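## Task

Remove the timer relay labelled 24VAC from the rail and set it in the tray, while every other device stays clipped onto the rail.

## Robot and tools

ROBOT. Two arms, left_arm and right_arm, each with a parallel two-finger gripper and a wrist camera. Calibrated base places in the scene frame: left_arm (-0.021, +0.258, +0.018) m, right_arm (+0.045, -0.233, +0.039) m, both turned only slightly about z. A camera stand sits behind the arms. Cameras: cam_head_left, cam_head_right, cam_high, cam_left_wrist, cam_right_wrist, each 896x504.

FRAMES. Scene frame: origin at table-top height midway between the nominal bases, +x out over the table, +y toward left_arm, +z up. Arm names do not match image sides. Each arm's reported hand position (end_effector_position, metres) and end_effector_quat_wxyz are in that arm's own base frame; fixed cameras and the table use the scene frame. Motion offsets are along the current Hand target's own axes: the fingers point along the gripper's +z and open and close along its y. The reported position is the spot between the finger pads, roughly 1 cm short of the tips. Reported poses can be off by a few centimetres, more at long reach.

ROW LAYOUT (shared by execute_actions and move). One row is 14 numbers, each in [-1, 1]: left_arm dx, dy, dz, rx, ry, rz, opening, then right_arm in the same seven. Both arms are always included. dx..rz are an offset, not a pose: measured from that arm's Hand target as it was when the action or move began, along that target's axes. A value of 1.0 equals 0.6 m of travel or 180 degrees; rx, ry, rz form a single rotation vector. Sending the same offset twice moves the arm twice. All zeros re-requests the current Hand target. Opening is absolute: +1 fully open (0.094 m), -1 closed. A 0 in the opening slot is a real command, so resend an arm's current opening to leave it alone.

execute_actions(actions, cameras). actions is a list of actions; each action is a table of up to 15 rows, one row per 1/30 s step; a short table repeats its final row to fill 15 steps. Every row in one action counts from that action's starting Hand target. An empty list returns the state plus images. cameras: list of names, ["all"], [] or null.

move(target, speed, blend, opening_speed, grip_force, blocking, cameras). target is one 14-number row or a list of up to 15 rows; every row in the list is an offset from the same starting Hand targets, not chained. Paths are straight, both arms finish together, last between 0.5 s and a 10 s cap, and do not avoid obstacles or the other arm. speed: path top speed in m/s, 0.002 to 2.9, default 0.25 (turns up to twice that in rad/s), one value or one per target. blend: corner rounding radius in metres for lists; 0 means stop at each waypoint. opening_speed: rate of change of opening per second on the -1..+1 scale, at least 0.2; use it to close gently. grip_force: per-pad force cap in newtons, 10 to 50, one value or one per arm; it persists, and low values close slowly. blocking=false returns after about 0.5 s while motion continues. The result adds a move: line with the outcome (done, off_target, moving, held, fault) and any limits (paced = pose clipped, held = steps withheld). Done means within 10 mm and 2 degrees; it says nothing about contact.

wait(seconds 0 to 10, cameras) lets time pass with commands held. stop(cameras) brakes a running move. zoom_image(camera, region [x0, y0, x1, y1] pixels, at most 504 each way) magnifies the latest image of a camera. read_manual(section="licences") gives licence text only. finished_scene(scene) ends the current scene, given its number; issue no further calls in that reply.

RESULTS. Hand target is the last commanded pose after clipping; the gripper often rests short of it by up to a few centimetres from friction or load, which is not proof of contact. Resend the gap as an offset if needed. grip_measured is the measured opening on the command scale; with nothing held it may read up to about 2.5 mm wide, and on a firmly held part it reads a bit narrower than the part. It follows the command, so it does not show the moment of contact. Joint torques include the arm's own weight and carry offsets and noise. Joint velocities may be summarized as within noise. Motor temperatures, a MOTOR HOT line at 75 °C and an OVER-TEMPERATURE FAULT at 90 °C are reported; a fault folds that arm and disables it.

CAUTIONS. Each step the commanded orientation is limited to 40 degrees from the measured one. Keep paths away from an arm's own base. A blocked arm keeps pushing until commanded back past the gripper; end pushes promptly. Faster motion means harder impacts and more lag and overshoot. Never let the grippers, wrist cameras or arms touch each other, and never close on the other arm's fingers. Avoid hard hits on fixed or heavy objects, drops, releasing a moving part, and strain on camera cables. Nothing may fall or be left off the table. Limit heat by not holding loads, staying stretched, or straining toward unreachable poses for long. Loose objects may get nudged occasionally. To release, command an opening well above grip_measured.

Each tool is called by a JSON object that holds its "op" and its "data".

## Session

{"op": "execute_actions", "data": {"actions": []}}

Scene clock: 0.00 s.
left_arm: end_effector_position=(+0.4017, -0.0067, +0.0905) grip_measured=+1.000 end_effector_quat_wxyz=(+0.576, +0.014, +0.817, +0.006) | right_arm: end_effector_position=(+0.4184, -0.0386, +0.1129) grip_measured=+1.000 end_effector_quat_wxyz=(+0.579, +0.079, +0.809, -0.059)
Joint positions: left_arm=[-0.029 1.582 0.372 0.867 -0.022 0.02 0.094] | right_arm=[-0.023 1.56 0.475 0.753 0.166 0.052 0.094]
Joint velocities: within noise
Joint torques (N m): no reading
Motor temperatures (°C): left_arm=[33 33 45 36 29 30 31] | right_arm=[29 35 41 33 28 31 32]
Heat: left arm: 45 °C; right arm: 41 °C.
Hand target: left_arm +0.4061, -0.0068, +0.1021; +0.591, +0.013, +0.807, +0.006 | right_arm +0.4196, -0.0388, +0.1164; +0.582, +0.079, +0.807, -0.059
Tool commands: left_gripper/opening=+1.0 right_gripper/opening=+1.0

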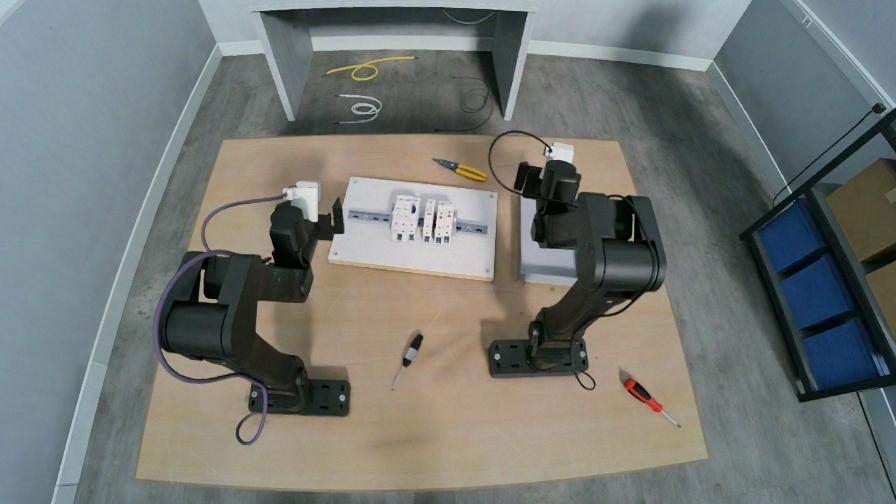

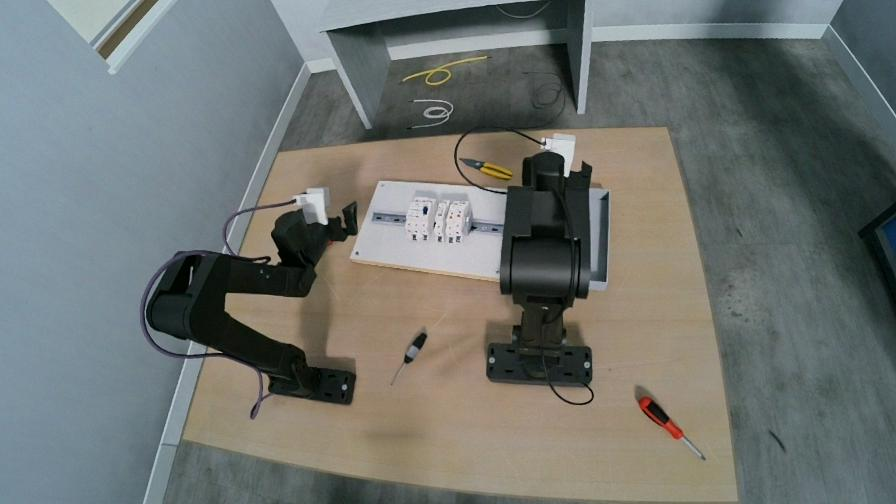

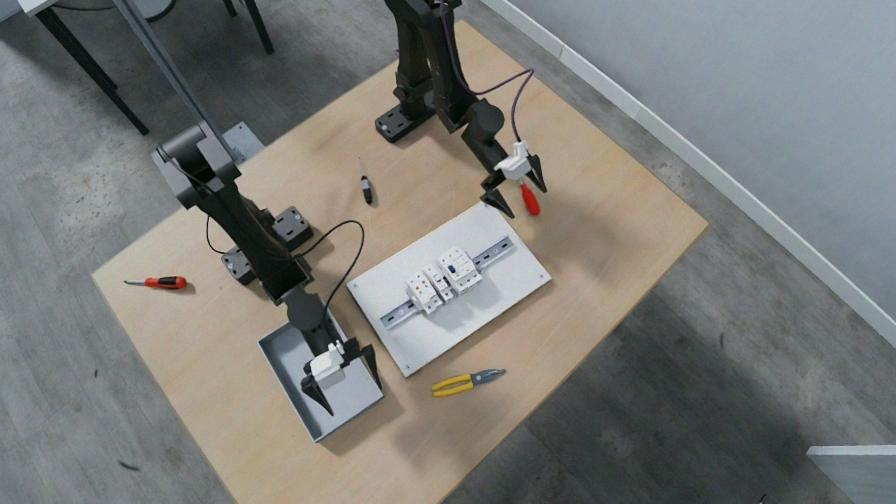

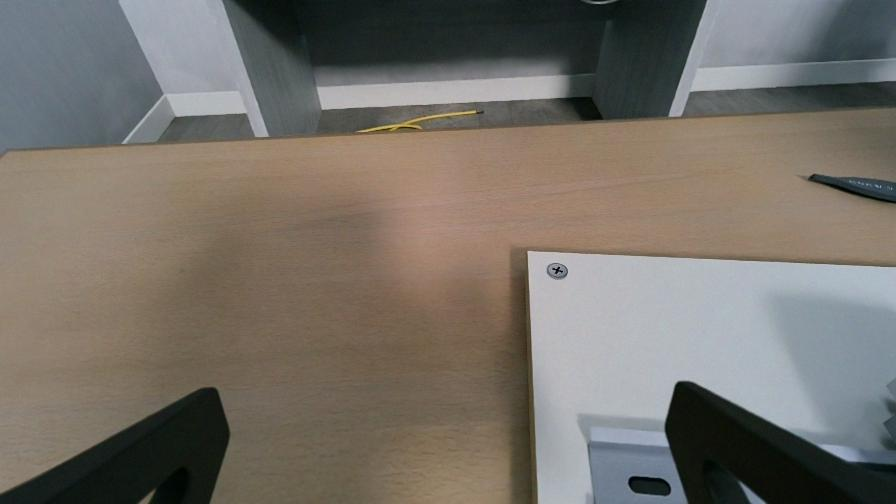

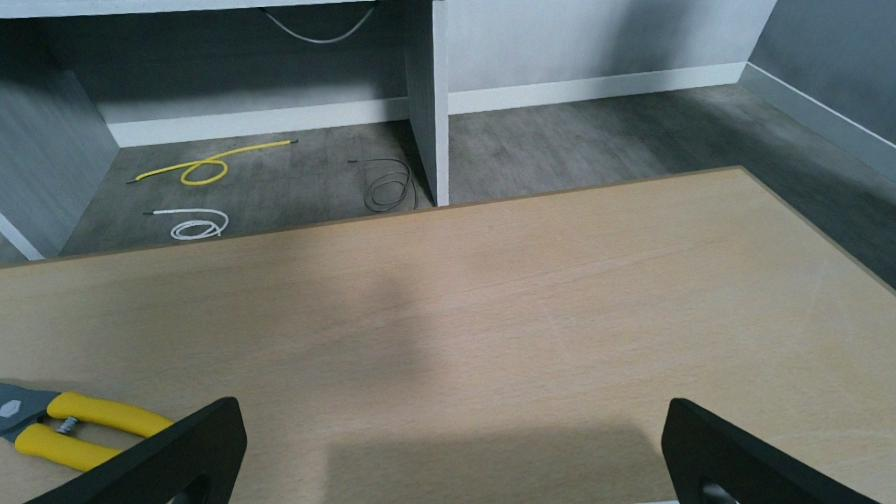

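{"op": "zoom_image", "data": {"camera": "cam_head_left", "region": [335, 175, 505, 285]}}

{"op": "zoom_image", "data": {"camera": "cam_high", "region": [380, 235, 520, 335]}}

Scaled by 2.965 from the camera's 896x504 image, which has a finer 1280x720 frame.

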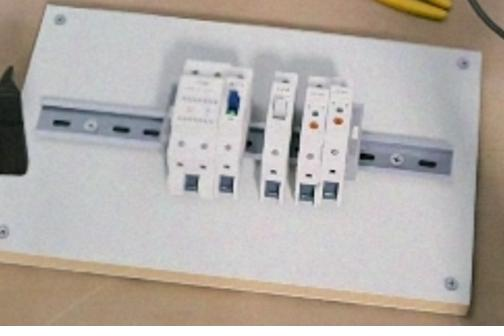

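Scaled by 3.600 from the camera's 896x504 image, which has a finer 1280x720 frame.

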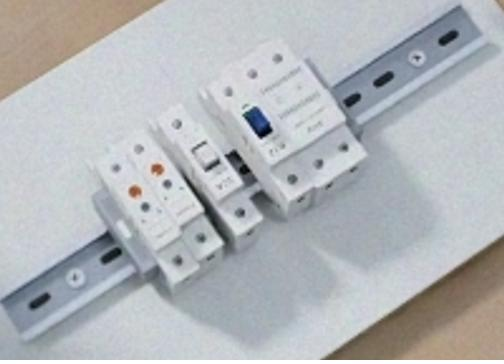

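{"op": "move", "data": {"target": [0,0,0,0,0,0,1,-0.008,0.292,-0.4225,-0.0546,0.1471,-0.0324,1], "cameras": ["cam_right_wrist","cam_head_left"]}}

Scene clock: 16.53 s.
left_arm: end_effector_position=(+0.4017, -0.0067, +0.0905) grip_measured=+1.000 end_effector_quat_wxyz=(+0.576, +0.014, +0.817, +0.006) | right_arm: end_effector_position=(+0.2170, +0.1782, +0.1891) grip_measured=+1.000 end_effector_quat_wxyz=(+0.373, -0.006, +0.928, -0.002)
Joint positions: left_arm=[-0.029 1.582 0.372 0.867 -0.022 0.02 0.094] | right_arm=[1.087 1.185 1.026 -0.992 0.658 0.93 0.094]
Joint torques (N m): left_arm=[-0.02 -5.2 5.42 1.79 0.03 -0.01] | right_arm=[0.57 -2.1 10.54 0.51 0.6 0.07]
Heat: left arm: 46 °C; right arm: 43 °C.
Hand target: left_arm +0.4061, -0.0068, +0.1021; +0.591, +0.013, +0.807, +0.006 | right_arm +0.2197, +0.1804, +0.2002; +0.383, +0.000, +0.924, +0.000
Off the commanded pose: left_arm 0.012 m, 2 deg | right_arm 0.012 m, 1 deg.
move: off_target (left_arm, right_arm)
Images, in order (width x height): cam_head_left 896x504, cam_right_wrist 896x504.

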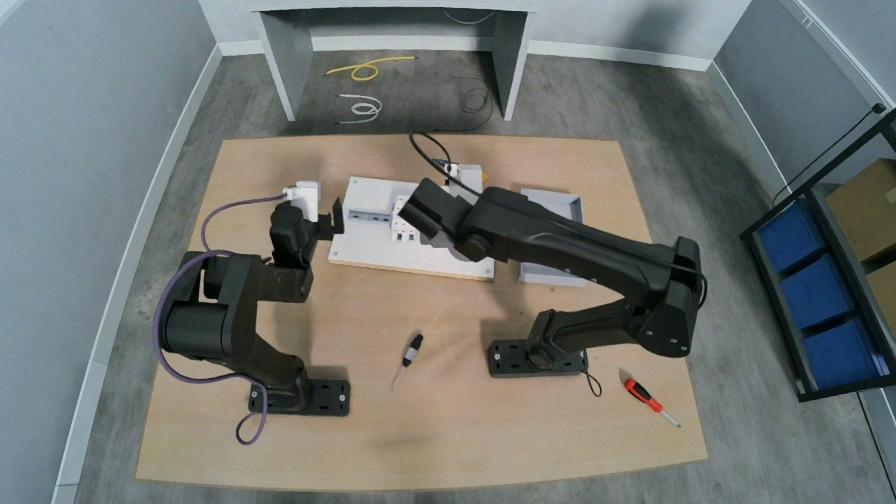

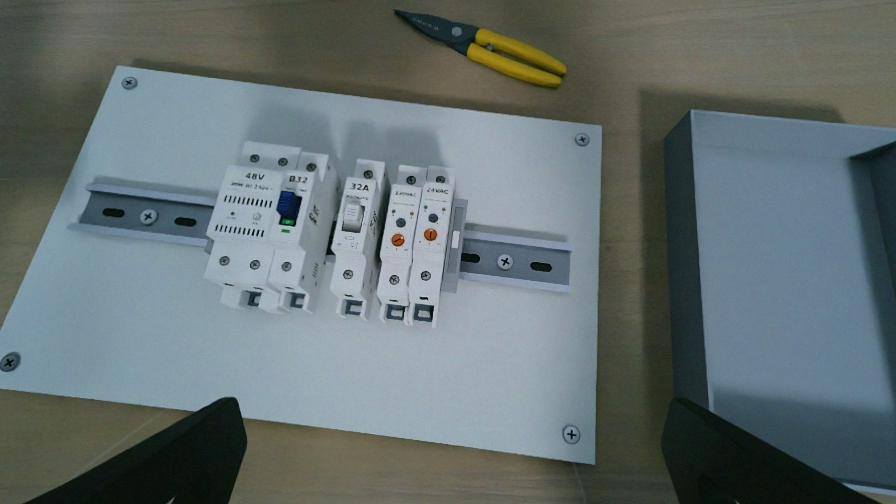

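{"op": "zoom_image", "data": {"camera": "cam_right_wrist", "region": [310, 140, 510, 340]}}

{"op": "zoom_image", "data": {"camera": "cam_right_wrist", "region": [370, 260, 470, 340]}}

Scaled by 2.520 from the camera's 896x504 image, which has a finer 1280x720 frame.

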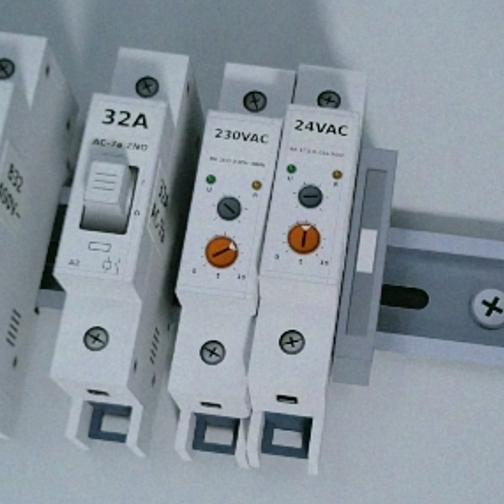

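Scaled by 5.040 from the camera's 896x504 image, which has a finer 1280x720 frame.

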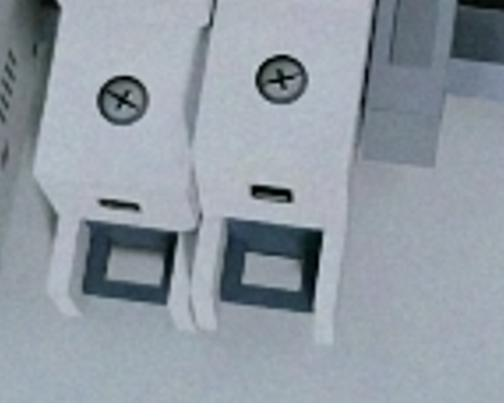

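{"op": "move", "data": {"target": [0,0,0,0,0,0,1,-0.027,0.017,0.239,-0.1806,0.204,-0.4358,1], "cameras": ["cam_right_wrist","cam_high","cam_head_left"]}}

Scene clock: 51.23 s.
left_arm: end_effector_position=(+0.4017, -0.0067, +0.0905) grip_measured=+1.000 end_effector_quat_wxyz=(+0.576, +0.014, +0.817, +0.006) | right_arm: end_effector_position=(+0.3278, +0.1898, +0.1082) grip_measured=+1.000 end_effector_quat_wxyz=(-0.001, -0.663, +0.749, -0.002)
Joint positions: left_arm=[-0.029 1.582 0.372 0.867 -0.022 0.02 0.094] | right_arm=[0.525 1.988 1.743 -1.327 0.005 -0.924 0.094]
Joint torques (N m): left_arm=[-0.03 -5.2 5.42 1.79 0.03 -0.01] | right_arm=[-0.65 -7.04 9.55 -0.26 -0.09 -0.07]
Motor temperatures (°C): left_arm=[33 33 46 42 29 30 31] | right_arm=[29 35 46 34 29 31 32]
Heat: left arm: 46 °C; right arm: 46 °C.
Hand target: left_arm +0.4061, -0.0068, +0.1021; +0.591, +0.013, +0.807, +0.006 | right_arm +0.3327, +0.1905, +0.1104; +0.000, -0.663, +0.749, +0.000
Off the commanded pose: left_arm 0.012 m, 2 deg | right_arm 0.005 m, 0 deg.
move: off_target (left_arm)
Images, in order (width x height): cam_head_left 896x504, cam_high 896x504, cam_right_wrist 896x504.

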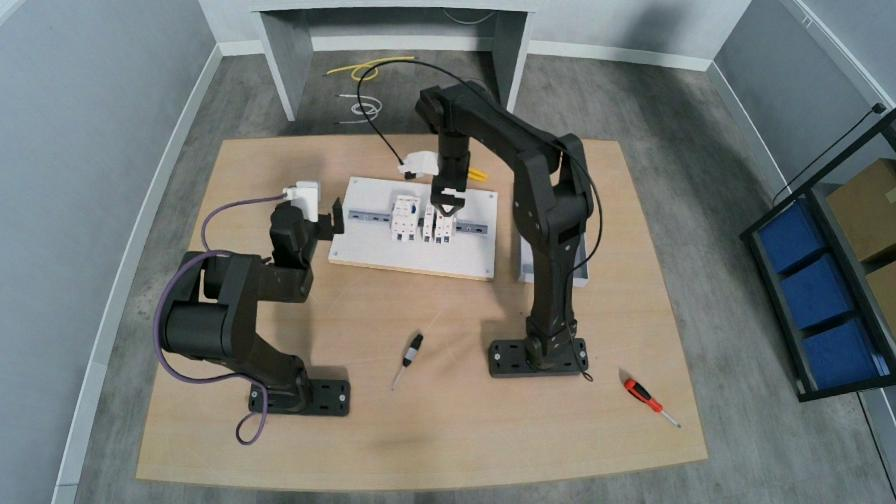

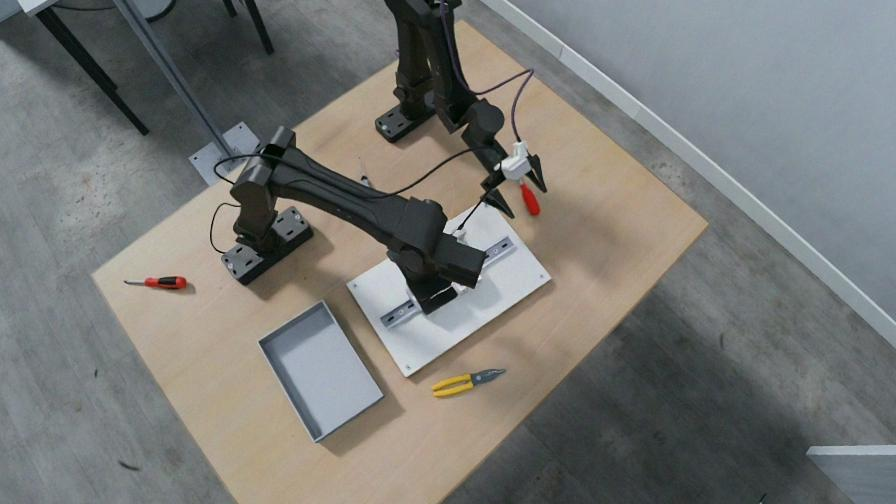

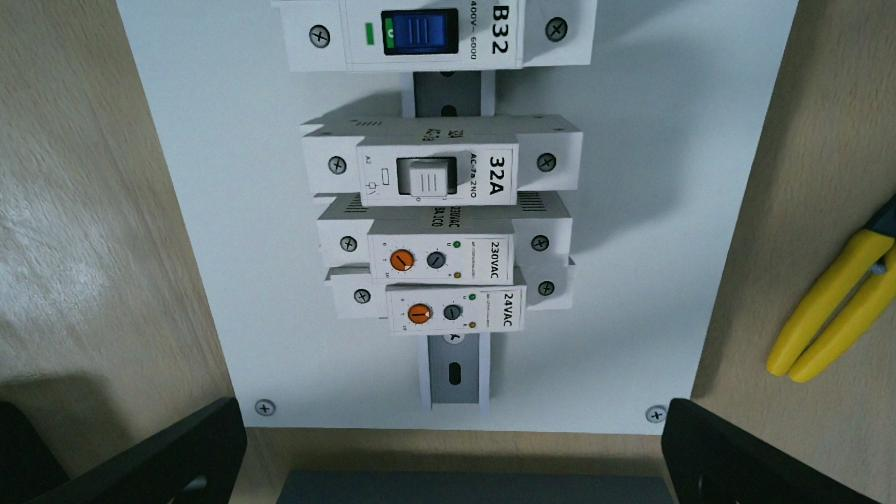

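{"op": "move", "data": {"target": [0,0,0,0,0,0,1,0.0103,-0.0046,0.0867,0,0,0,0.35], "speed": 0.1, "cameras": ["cam_right_wrist"]}}

Scene clock: 62.57 s.
left_arm: end_effector_position=(+0.4017, -0.0067, +0.0905) grip_measured=+1.000 end_effector_quat_wxyz=(+0.576, +0.014, +0.817, +0.006) | right_arm: end_effector_position=(+0.3358, +0.1864, +0.0665) grip_measured=+0.353 end_effector_quat_wxyz=(+0.007, -0.662, +0.749, -0.004)
Joint positions: left_arm=[-0.029 1.582 0.372 0.867 -0.022 0.02 0.094] | right_arm=[0.506 2.006 1.603 -1.152 0.005 -0.942 0.064]
Joint torques (N m): left_arm=[-0.03 -5.22 5.42 1.79 0.03 0] | right_arm=[-0.55 -7.41 5.23 0.05 -0.09 -0.07]
Heat: left arm: 46 °C; right arm: 45 °C.
Hand target: left_arm +0.4061, -0.0068, +0.1021; +0.591, +0.013, +0.807, +0.006 | right_arm +0.3346, +0.1840, +0.0584; +0.000, -0.663, +0.749, +0.000
Off the commanded pose: left_arm 0.012 m, 2 deg | right_arm 0.008 m, 1 deg.
move: off_target (left_arm)
Images, in order (width x height): cam_right_wrist 896x504.

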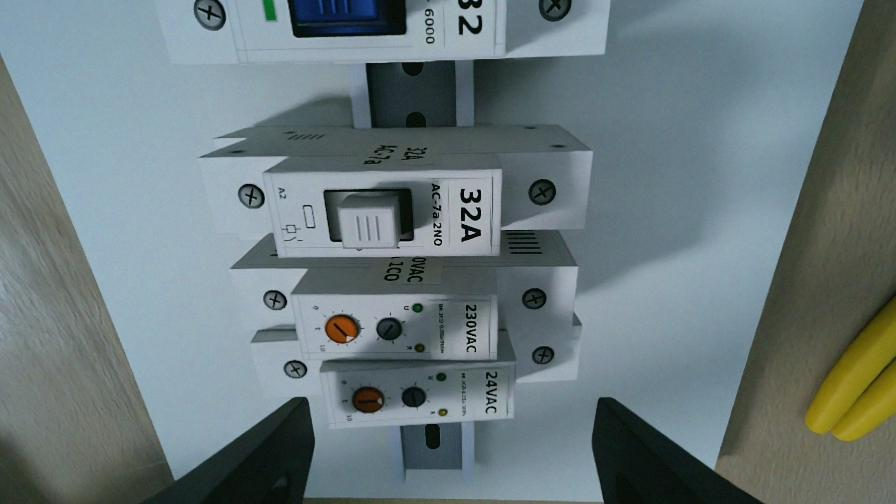

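{"op": "move", "data": {"target": [0,0,0,0,0,0,1,0.0083,0.0132,0.0142,0,0,0,0.35], "speed": 0.1, "cameras": ["cam_right_wrist"]}}

Scene clock: 68.53 s.
left_arm: end_effector_position=(+0.4017, -0.0067, +0.0905) grip_measured=+1.000 end_effector_quat_wxyz=(+0.576, +0.014, +0.817, +0.006) | right_arm: end_effector_position=(+0.3262, +0.1810, +0.0485) grip_measured=+0.353 end_effector_quat_wxyz=(-0.007, -0.662, +0.749, -0.001)
Joint positions: left_arm=[-0.029 1.582 0.372 0.867 -0.022 0.02 0.094] | right_arm=[0.506 2.006 1.53 -1.108 0.005 -0.942 0.064]
Joint torques (N m): left_arm=[-0.02 -5.2 5.42 1.79 0.02 -0.01] | right_arm=[-0.43 -9.31 4.89 0.05 -0.1 -0.07]
Heat: left arm: 46 °C; right arm: 44 °C.
Hand target: left_arm +0.4061, -0.0068, +0.1021; +0.591, +0.013, +0.807, +0.006 | right_arm +0.3262, +0.1801, +0.0499; +0.000, -0.663, +0.749, +0.000
Off the commanded pose: left_arm 0.012 m, 2 deg | right_arm 0.002 m, 1 deg.
move: off_target (left_arm)
Images, in order (width x height): cam_right_wrist 896x504.

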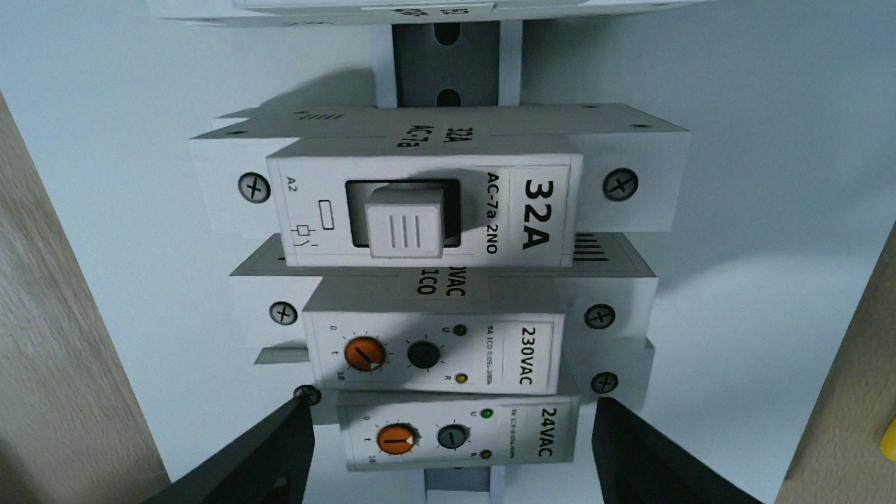

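{"op": "move", "data": {"target": [0,0,0,0,0,0,1,0,0,0,0,0,0,-0.3], "opening_speed": 0.5, "cameras": ["cam_right_wrist"]}}

Scene clock: 74.00 s.
left_arm: end_effector_position=(+0.4017, -0.0067, +0.0905) grip_measured=+1.000 end_effector_quat_wxyz=(+0.576, +0.014, +0.817, +0.006) | right_arm: end_effector_position=(+0.3274, +0.1817, +0.0484) grip_measured=-0.045 end_effector_quat_wxyz=(-0.004, -0.662, +0.749, -0.002)
Joint positions: left_arm=[-0.029 1.582 0.372 0.867 -0.022 0.02 0.094] | right_arm=[0.506 2.006 1.53 -1.102 0.005 -0.942 0.045]
Joint torques (N m): left_arm=[-0.02 -5.22 5.42 1.79 0.03 0] | right_arm=[-0.4 -9.31 4.9 0 -0.09 -0.06]
Heat: left arm: 46 °C; right arm: 44 °C.
Hand target: left_arm +0.4061, -0.0068, +0.1021; +0.591, +0.013, +0.807, +0.006 | right_arm +0.3262, +0.1801, +0.0499; +0.000, -0.663, +0.749, +0.000
Off the commanded pose: left_arm 0.012 m, 2 deg | right_arm 0.003 m, 1 deg.
move: off_target (left_arm)
Images, in order (width x height): cam_right_wrist 896x504.

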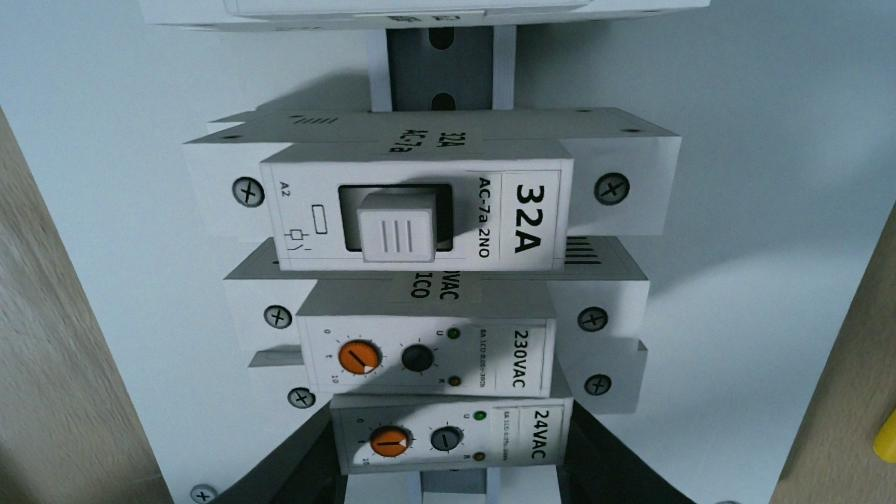

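{"op": "move", "data": {"target": [0,0,0,0,0,0,1,0,-0.02,-0.02,-0.083,0,0,-0.3], "speed": 0.05, "cameras": ["cam_right_wrist"]}}

Scene clock: 81.87 s.
left_arm: end_effector_position=(+0.4017, -0.0067, +0.0905) grip_measured=+1.000 end_effector_quat_wxyz=(+0.576, +0.014, +0.817, +0.006) | right_arm: end_effector_position=(+0.3383, +0.1768, +0.0508) grip_measured=-0.045 end_effector_quat_wxyz=(-0.087, -0.659, +0.743, +0.083)
Joint positions: left_arm=[-0.029 1.582 0.372 0.867 -0.022 0.02 0.094] | right_arm=[0.429 2.243 1.881 -1.424 -0.107 -1.033 0.045]
Joint torques (N m): left_arm=[-0.03 -5.22 5.41 1.79 0.03 -0.01] | right_arm=[-0.7 -9.29 10.28 -1.07 -0.42 -0.09]
Heat: left arm: 46 °C; right arm: 44 °C.
Hand target: left_arm +0.4061, -0.0068, +0.1021; +0.591, +0.013, +0.807, +0.006 | right_arm +0.3382, +0.1786, +0.0618; -0.086, -0.657, +0.742, +0.097
Off the commanded pose: left_arm 0.012 m, 2 deg | right_arm 0.011 m, 2 deg.
move: off_target (left_arm, right_arm)
Images, in order (width x height): cam_right_wrist 896x504.

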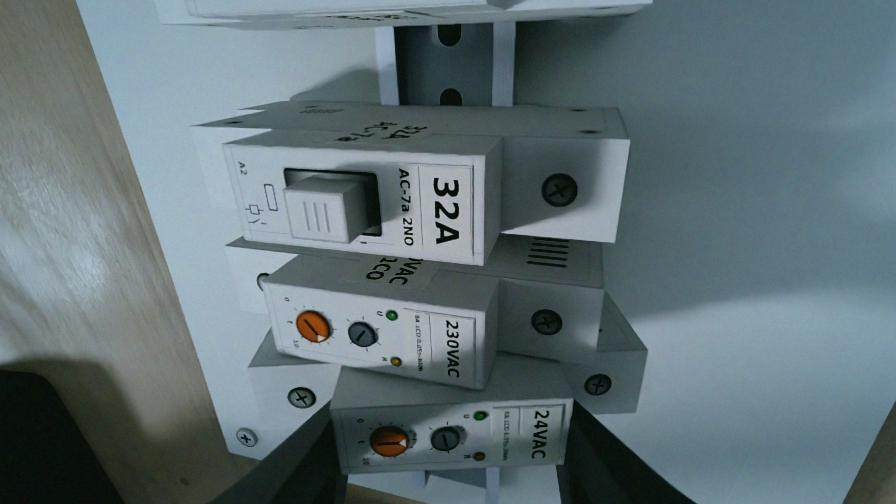

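{"op": "move", "data": {"target": [[0,0,0,0,0,0,1,0,-0.006,-0.0535,0,0,0,-0.3],[0,0,0,0,0,0,1,0,0.024,-0.166,0,0,0,-0.3]], "speed": [0.06,0.15], "blend": 0.01, "cameras": ["cam_right_wrist","cam_head_left","cam_high"]}}

Scene clock: 86.90 s.
left_arm: end_effector_position=(+0.4017, -0.0067, +0.0905) grip_measured=+1.000 end_effector_quat_wxyz=(+0.576, +0.014, +0.817, +0.006) | right_arm: end_effector_position=(+0.3403, +0.1762, +0.0543) grip_measured=-0.047 end_effector_quat_wxyz=(-0.104, -0.659, +0.740, +0.088)
Joint positions: left_arm=[-0.029 1.582 0.372 0.867 -0.022 0.02 0.094] | right_arm=[0.426 2.291 1.966 -1.499 -0.105 -1.043 0.045]
Joint torques (N m): left_arm=[-0.02 -5.2 5.42 1.79 0.03 0] | right_arm=[-1.65 25.31 12.31 -1.5 -0.43 0.04]
Heat: left arm: 46 °C; right arm: 44 °C.
Hand target: left_arm +0.4061, -0.0068, +0.1021; +0.591, +0.013, +0.807, +0.006 | right_arm +0.3497, +0.1772, +0.1618; -0.086, -0.657, +0.742, +0.097
Off the commanded pose: left_arm 0.012 m, 2 deg | right_arm 0.108 m, 2 deg.
joint sent to its limit (right arm) — joint 4 (wrist pitch), lower limit. The joint targets are off in position and orientation.
move: off_target (left_arm, right_arm)
Images, in order (width x height): cam_head_left 896x504, cam_high 896x504, cam_right_wrist 896x504.

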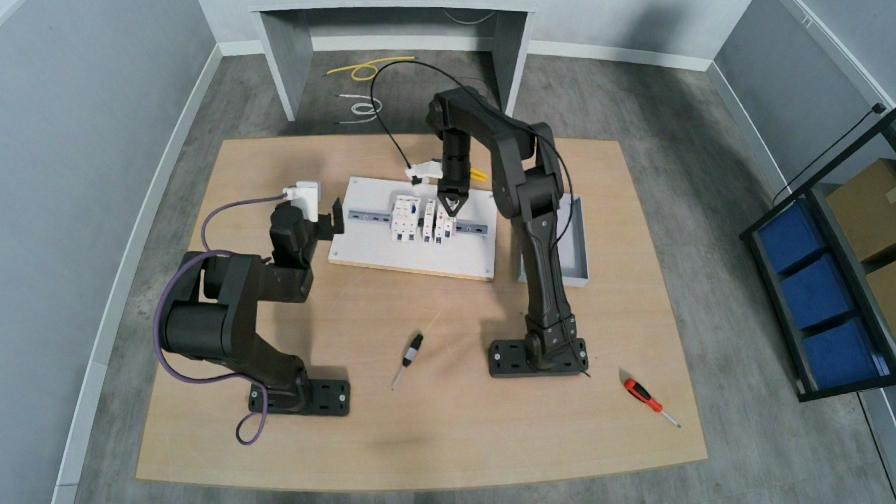

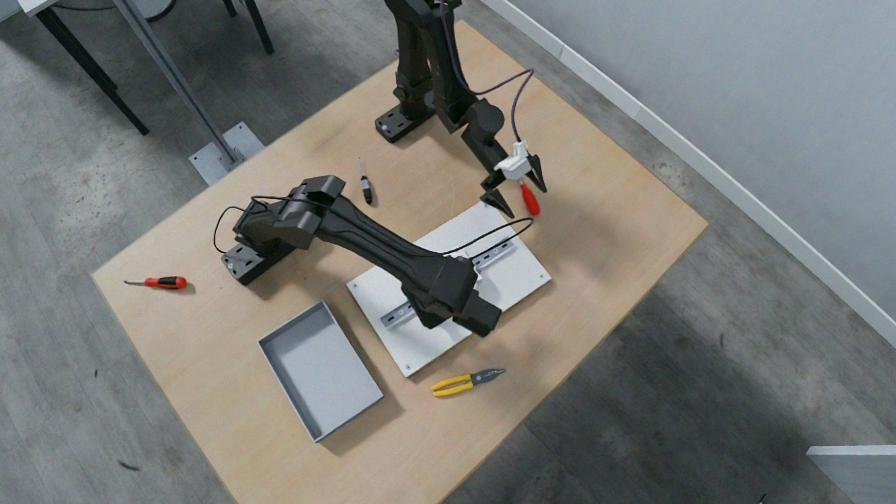

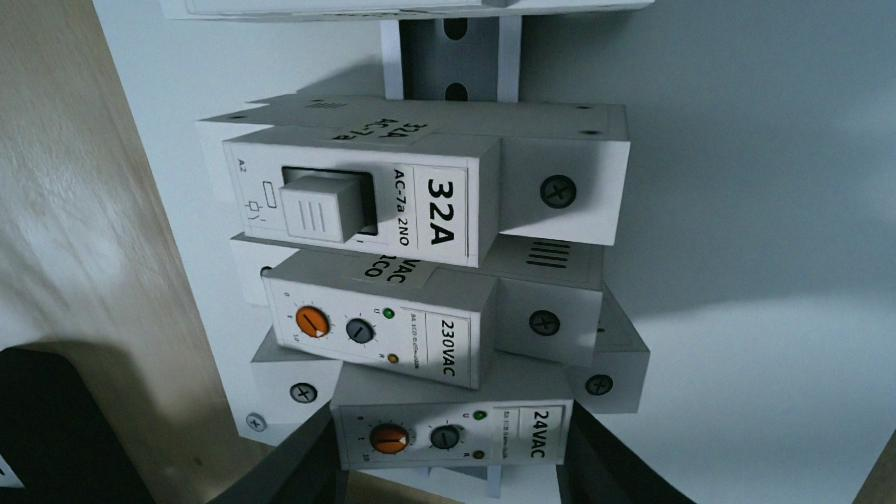

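{"op": "move", "data": {"target": [0,0,0,0,0,0,1,0.001,-0.045,0.1675,0,0,0,-0.3], "speed": 0.3, "cameras": ["cam_right_wrist"]}}

Scene clock: 92.17 s.
left_arm: end_effector_position=(+0.4017, -0.0067, +0.0905) grip_measured=+1.000 end_effector_quat_wxyz=(+0.576, +0.014, +0.817, +0.006) | right_arm: end_effector_position=(+0.3478, +0.1752, +0.0564) grip_measured=-0.047 end_effector_quat_wxyz=(-0.086, -0.657, +0.743, +0.088)
Joint positions: left_arm=[-0.029 1.582 0.372 0.867 -0.022 0.02 0.094] | right_arm=[0.411 2.281 1.964 -1.475 -0.115 -1.05 0.045]
Joint torques (N m): left_arm=[-0.02 -5.2 5.42 1.79 0.03 0] | right_arm=[-0.53 -8.61 8.94 -0.74 -0.29 -0.1]
Motor temperatures (°C): left_arm=[33 33 46 43 29 30 30] | right_arm=[29 40 44 33 28 30 33]
Heat: left arm: 46 °C; right arm: 44 °C.
Hand target: left_arm +0.4061, -0.0068, +0.1021; +0.591, +0.013, +0.807, +0.006 | right_arm +0.3499, +0.1765, +0.0576; -0.086, -0.657, +0.742, +0.097
Off the commanded pose: left_arm 0.012 m, 2 deg | right_arm 0.003 m, 1 deg.
move: off_target (left_arm)
Images, in order (width x height): cam_right_wrist 896x504.

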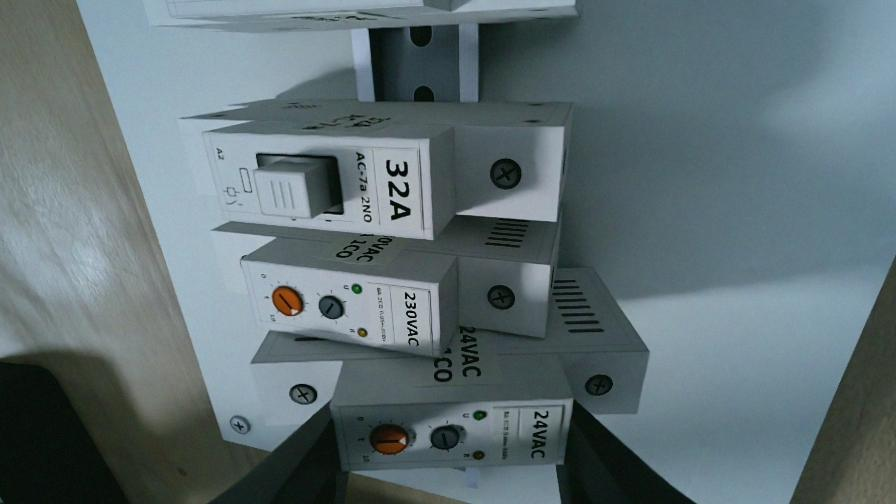

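{"op": "move", "data": {"target": [[0,0,0,0,0,0,1,0,0.01,-0.048,0,0,0,-0.3]], "speed": 0.06, "cameras": ["cam_right_wrist"]}}

Scene clock: 94.43 s.
left_arm: end_effector_position=(+0.4017, -0.0067, +0.0905) grip_measured=+1.000 end_effector_quat_wxyz=(+0.576, +0.014, +0.817, +0.006) | right_arm: end_effector_position=(+0.3493, +0.1749, +0.0773) grip_measured=-0.047 end_effector_quat_wxyz=(-0.085, -0.657, +0.743, +0.088)
Joint positions: left_arm=[-0.029 1.582 0.372 0.867 -0.022 0.02 0.094] | right_arm=[0.409 2.281 2.048 -1.556 -0.115 -1.052 0.045]
Joint torques (N m): left_arm=[-0.03 -5.2 5.42 1.79 0.02 0] | right_arm=[-0.39 -10.22 8.8 -0.75 -0.3 -0.07]
Heat: left arm: 46 °C; right arm: 44 °C.
Hand target: left_arm +0.4061, -0.0068, +0.1021; +0.591, +0.013, +0.807, +0.006 | right_arm +0.3515, +0.1763, +0.0871; -0.086, -0.657, +0.742, +0.097
Off the commanded pose: left_arm 0.012 m, 2 deg | right_arm 0.010 m, 1 deg.
joint sent to its limit (right arm) — joint 4 (wrist pitch), lower limit. The joint targets still meet the commanded pose.
move: off_target (left_arm)
Images, in order (width x height): cam_right_wrist 896x504.

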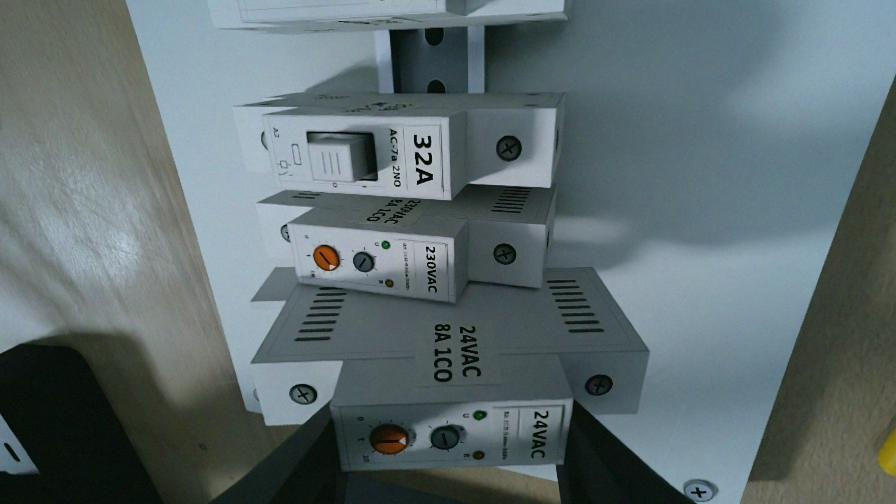

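{"op": "move", "data": {"target": [[0,0,0,0,0,0,1,0,0.0325,-0.121,0.083,0,0,-0.3],[0,0,0,0,0,0,1,0.4,0.0745,-0.1095,0.083,0,0,-0.3],[0,0,0,0,0,0,1,0.4,0.026,0.0708,0.083,0,0,-0.3]], "speed": [0.12,0.2,0.12], "blend": 0.015, "cameras": ["cam_right_wrist","cam_high","cam_head_right","cam_head_left"]}}

Scene clock: 110.83 s.
left_arm: end_effector_position=(+0.4017, -0.0067, +0.0905) grip_measured=+1.000 end_effector_quat_wxyz=(+0.576, +0.014, +0.817, +0.006) | right_arm: end_effector_position=(+0.2997, -0.0606, +0.0560) grip_measured=-0.047 end_effector_quat_wxyz=(+0.001, -0.661, +0.751, -0.009)
Joint positions: left_arm=[-0.029 1.582 0.372 0.867 -0.022 0.02 0.094] | right_arm=[-0.197 1.725 1.191 -1.021 0.01 -1.641 0.045]
Joint torques (N m): left_arm=[-0.02 -5.22 5.42 1.79 0.03 -0.01] | right_arm=[-0.16 -5.44 5.09 -0.01 -0.16 -0.09]
Heat: left arm: 46 °C; right arm: 43 °C.
Hand target: left_arm +0.4061, -0.0068, +0.1021; +0.591, +0.013, +0.807, +0.006 | right_arm +0.2966, -0.0588, +0.0502; +0.000, -0.663, +0.749, +0.000
Off the commanded pose: left_arm 0.012 m, 2 deg | right_arm 0.007 m, 1 deg.
move: off_target (left_arm)
Images, in order (width x height): cam_head_left 896x504, cam_head_right 896x504, cam_high 896x504, cam_right_wrist 896x504.

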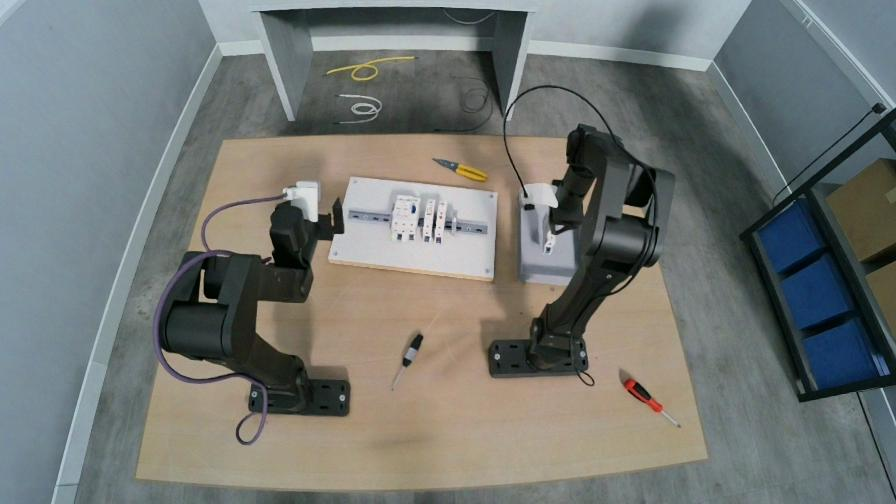

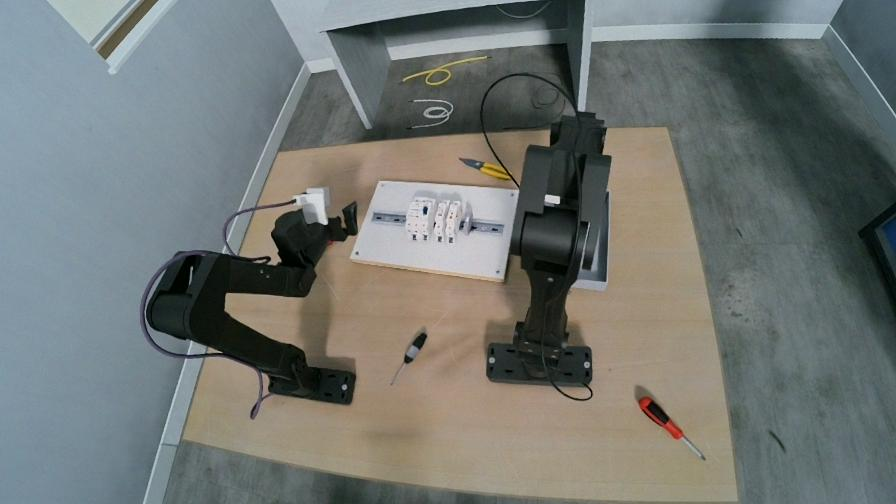

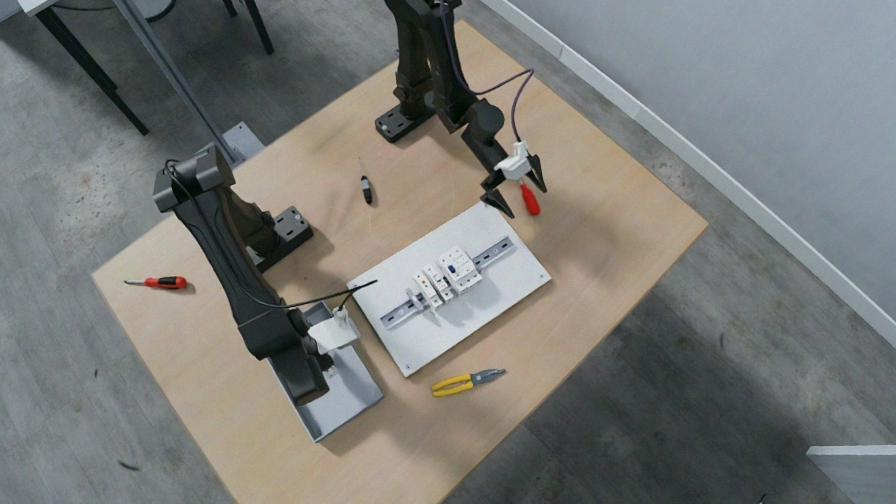

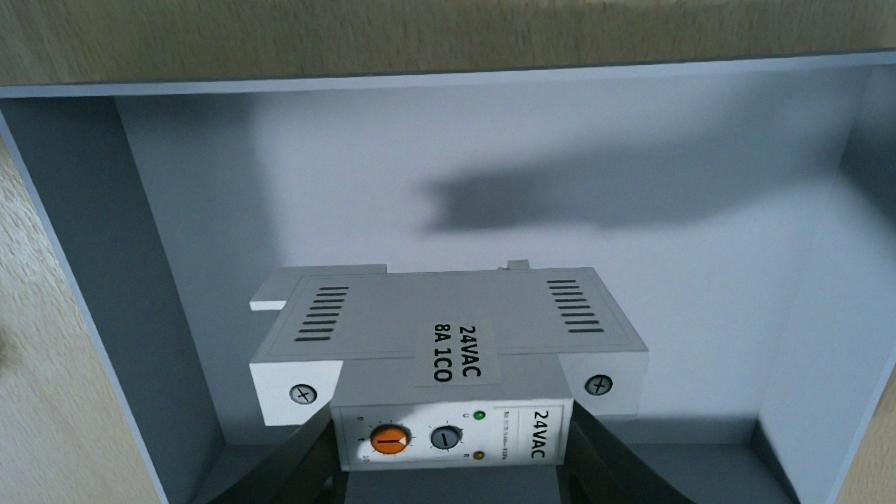

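{"op": "move", "data": {"target": [0,0,0,0,0,0,1,0,0,0.05,0,0,0,-0.3], "speed": 0.04, "cameras": ["cam_right_wrist"]}}

Scene clock: 113.80 s.
left_arm: end_effector_position=(+0.4017, -0.0067, +0.0905) grip_measured=+1.000 end_effector_quat_wxyz=(+0.576, +0.014, +0.817, +0.006) | right_arm: end_effector_position=(+0.2986, -0.0604, +0.0277) grip_measured=-0.047 end_effector_quat_wxyz=(-0.001, -0.661, +0.750, -0.007)
Joint positions: left_arm=[-0.029 1.582 0.372 0.867 -0.022 0.02 0.094] | right_arm=[-0.197 1.763 1.117 -0.914 0.01 -1.641 0.045]
Joint torques (N m): left_arm=[-0.02 -5.2 5.42 1.79 0.02 0] | right_arm=[-0.17 -5.33 4.62 0.14 -0.15 -0.08]
Heat: left arm: 46 °C; right arm: 43 °C.
Hand target: left_arm +0.4061, -0.0068, +0.1021; +0.591, +0.013, +0.807, +0.006 | right_arm +0.2967, -0.0588, +0.0202; +0.000, -0.663, +0.749, +0.000
Off the commanded pose: left_arm 0.012 m, 2 deg | right_arm 0.008 m, 1 deg.
move: off_target (left_arm)
Images, in order (width x height): cam_right_wrist 896x504.

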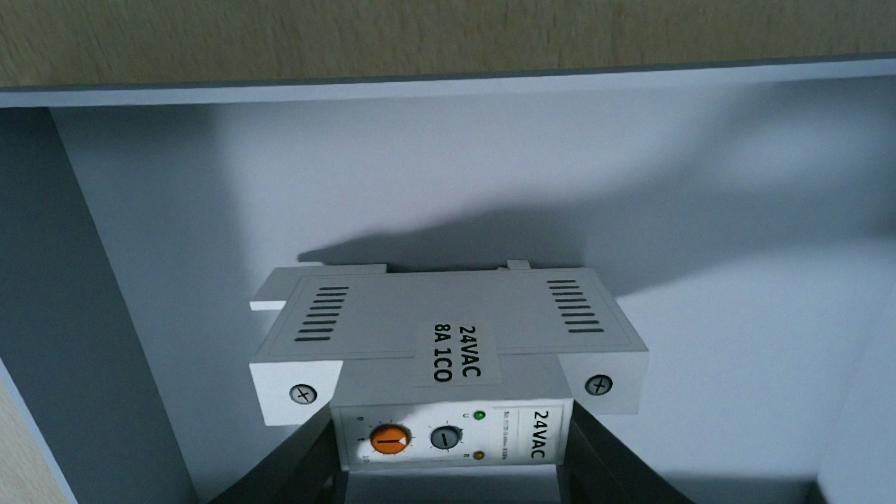

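{"op": "move", "data": {"target": [0,0,0,0,0,0,1,0,0,0.022,0,0,0,-0.3], "speed": 0.03, "cameras": ["cam_right_wrist"]}}

Scene clock: 115.93 s.
left_arm: end_effector_position=(+0.4017, -0.0067, +0.0905) grip_measured=+1.000 end_effector_quat_wxyz=(+0.576, +0.014, +0.817, +0.006) | right_arm: end_effector_position=(+0.2982, -0.0604, +0.0265) grip_measured=-0.047 end_effector_quat_wxyz=(-0.001, -0.661, +0.750, -0.007)
Joint positions: left_arm=[-0.029 1.582 0.372 0.867 -0.022 0.02 0.094] | right_arm=[-0.197 1.763 1.112 -0.909 0.01 -1.642 0.045]
Joint torques (N m): left_arm=[-0.02 -5.22 5.41 1.79 0.03 -0.01] | right_arm=[-0.2 -3.88 2.4 0.64 -0.15 -0.07]
Heat: left arm: 46 °C; right arm: 43 °C.
Hand target: left_arm +0.4061, -0.0068, +0.1021; +0.591, +0.013, +0.807, +0.006 | right_arm +0.2966, -0.0588, +0.0070; +0.000, -0.663, +0.749, +0.000
Off the commanded pose: left_arm 0.012 m, 2 deg | right_arm 0.020 m, 1 deg.
move: off_target (left_arm, right_arm)
Images, in order (width x height): cam_right_wrist 896x504.

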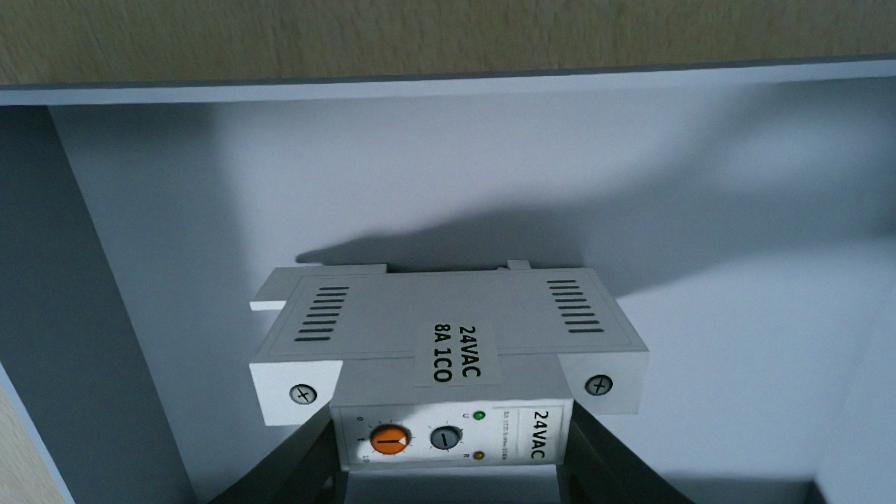

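{"op": "move", "data": {"target": [[0,0,0,0,0,0,1,0,0,-0.018,0,0,0,-0.3],[0,0,0,0,0,0,1,0,0,-0.018,0,0,0,0.3],[0,0,0,0,0,0,1,0,0,-0.25,0,0,0,0.3]], "speed": [0.03,0.03,0.12], "opening_speed": 0.6, "cameras": ["cam_right_wrist","cam_head_left"]}}

Scene clock: 123.33 s.
left_arm: end_effector_position=(+0.4017, -0.0067, +0.0905) grip_measured=+1.000 end_effector_quat_wxyz=(+0.576, +0.014, +0.817, +0.006) | right_arm: end_effector_position=(+0.2947, -0.0597, +0.1452) grip_measured=+0.298 end_effector_quat_wxyz=(-0.012, -0.661, +0.750, +0.007)
Joint positions: left_arm=[-0.029 1.582 0.372 0.867 -0.022 0.02 0.094] | right_arm=[-0.197 1.706 1.527 -1.418 0.01 -1.642 0.061]
Joint torques (N m): left_arm=[-0.02 -5.2 5.42 1.79 0.02 -0.01] | right_arm=[-0.17 -7.31 9.11 -0.32 -0.15 -0.06]
Heat: left arm: 46 °C; right arm: 42 °C.
Hand target: left_arm +0.4061, -0.0068, +0.1021; +0.591, +0.013, +0.807, +0.006 | right_arm +0.2966, -0.0587, +0.1571; +0.000, -0.663, +0.749, -0.001
Off the commanded pose: left_arm 0.012 m, 2 deg | right_arm 0.012 m, 2 deg.
move: off_target (left_arm, right_arm)
Images, in order (width x height): cam_head_left 896x504, cam_right_wrist 896x504.

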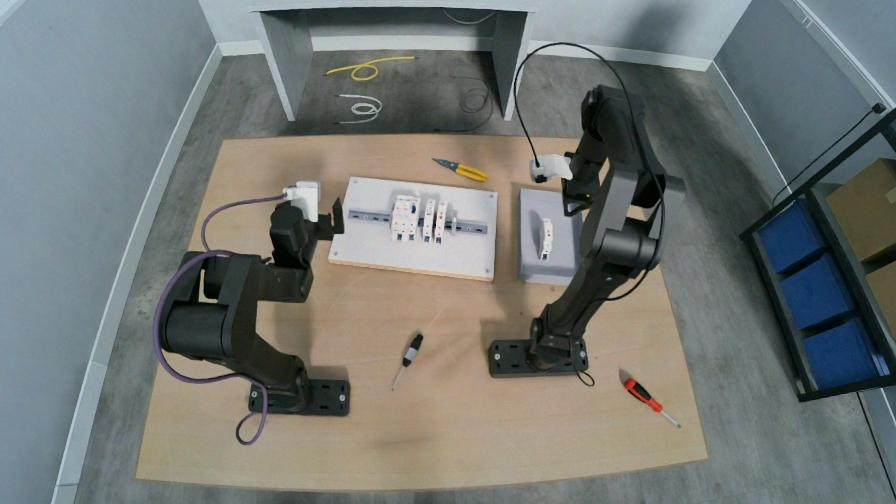

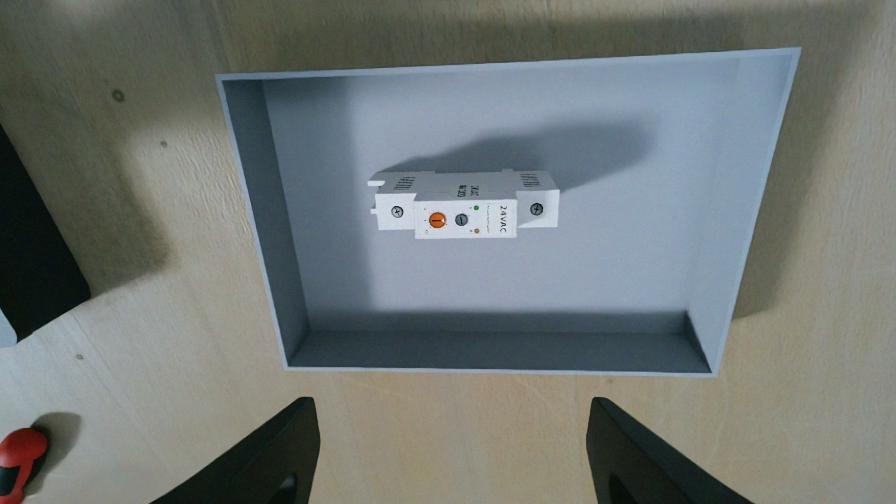

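{"op": "finished_scene", "data": {"scene": 2}}

The scene is finished: the task was done.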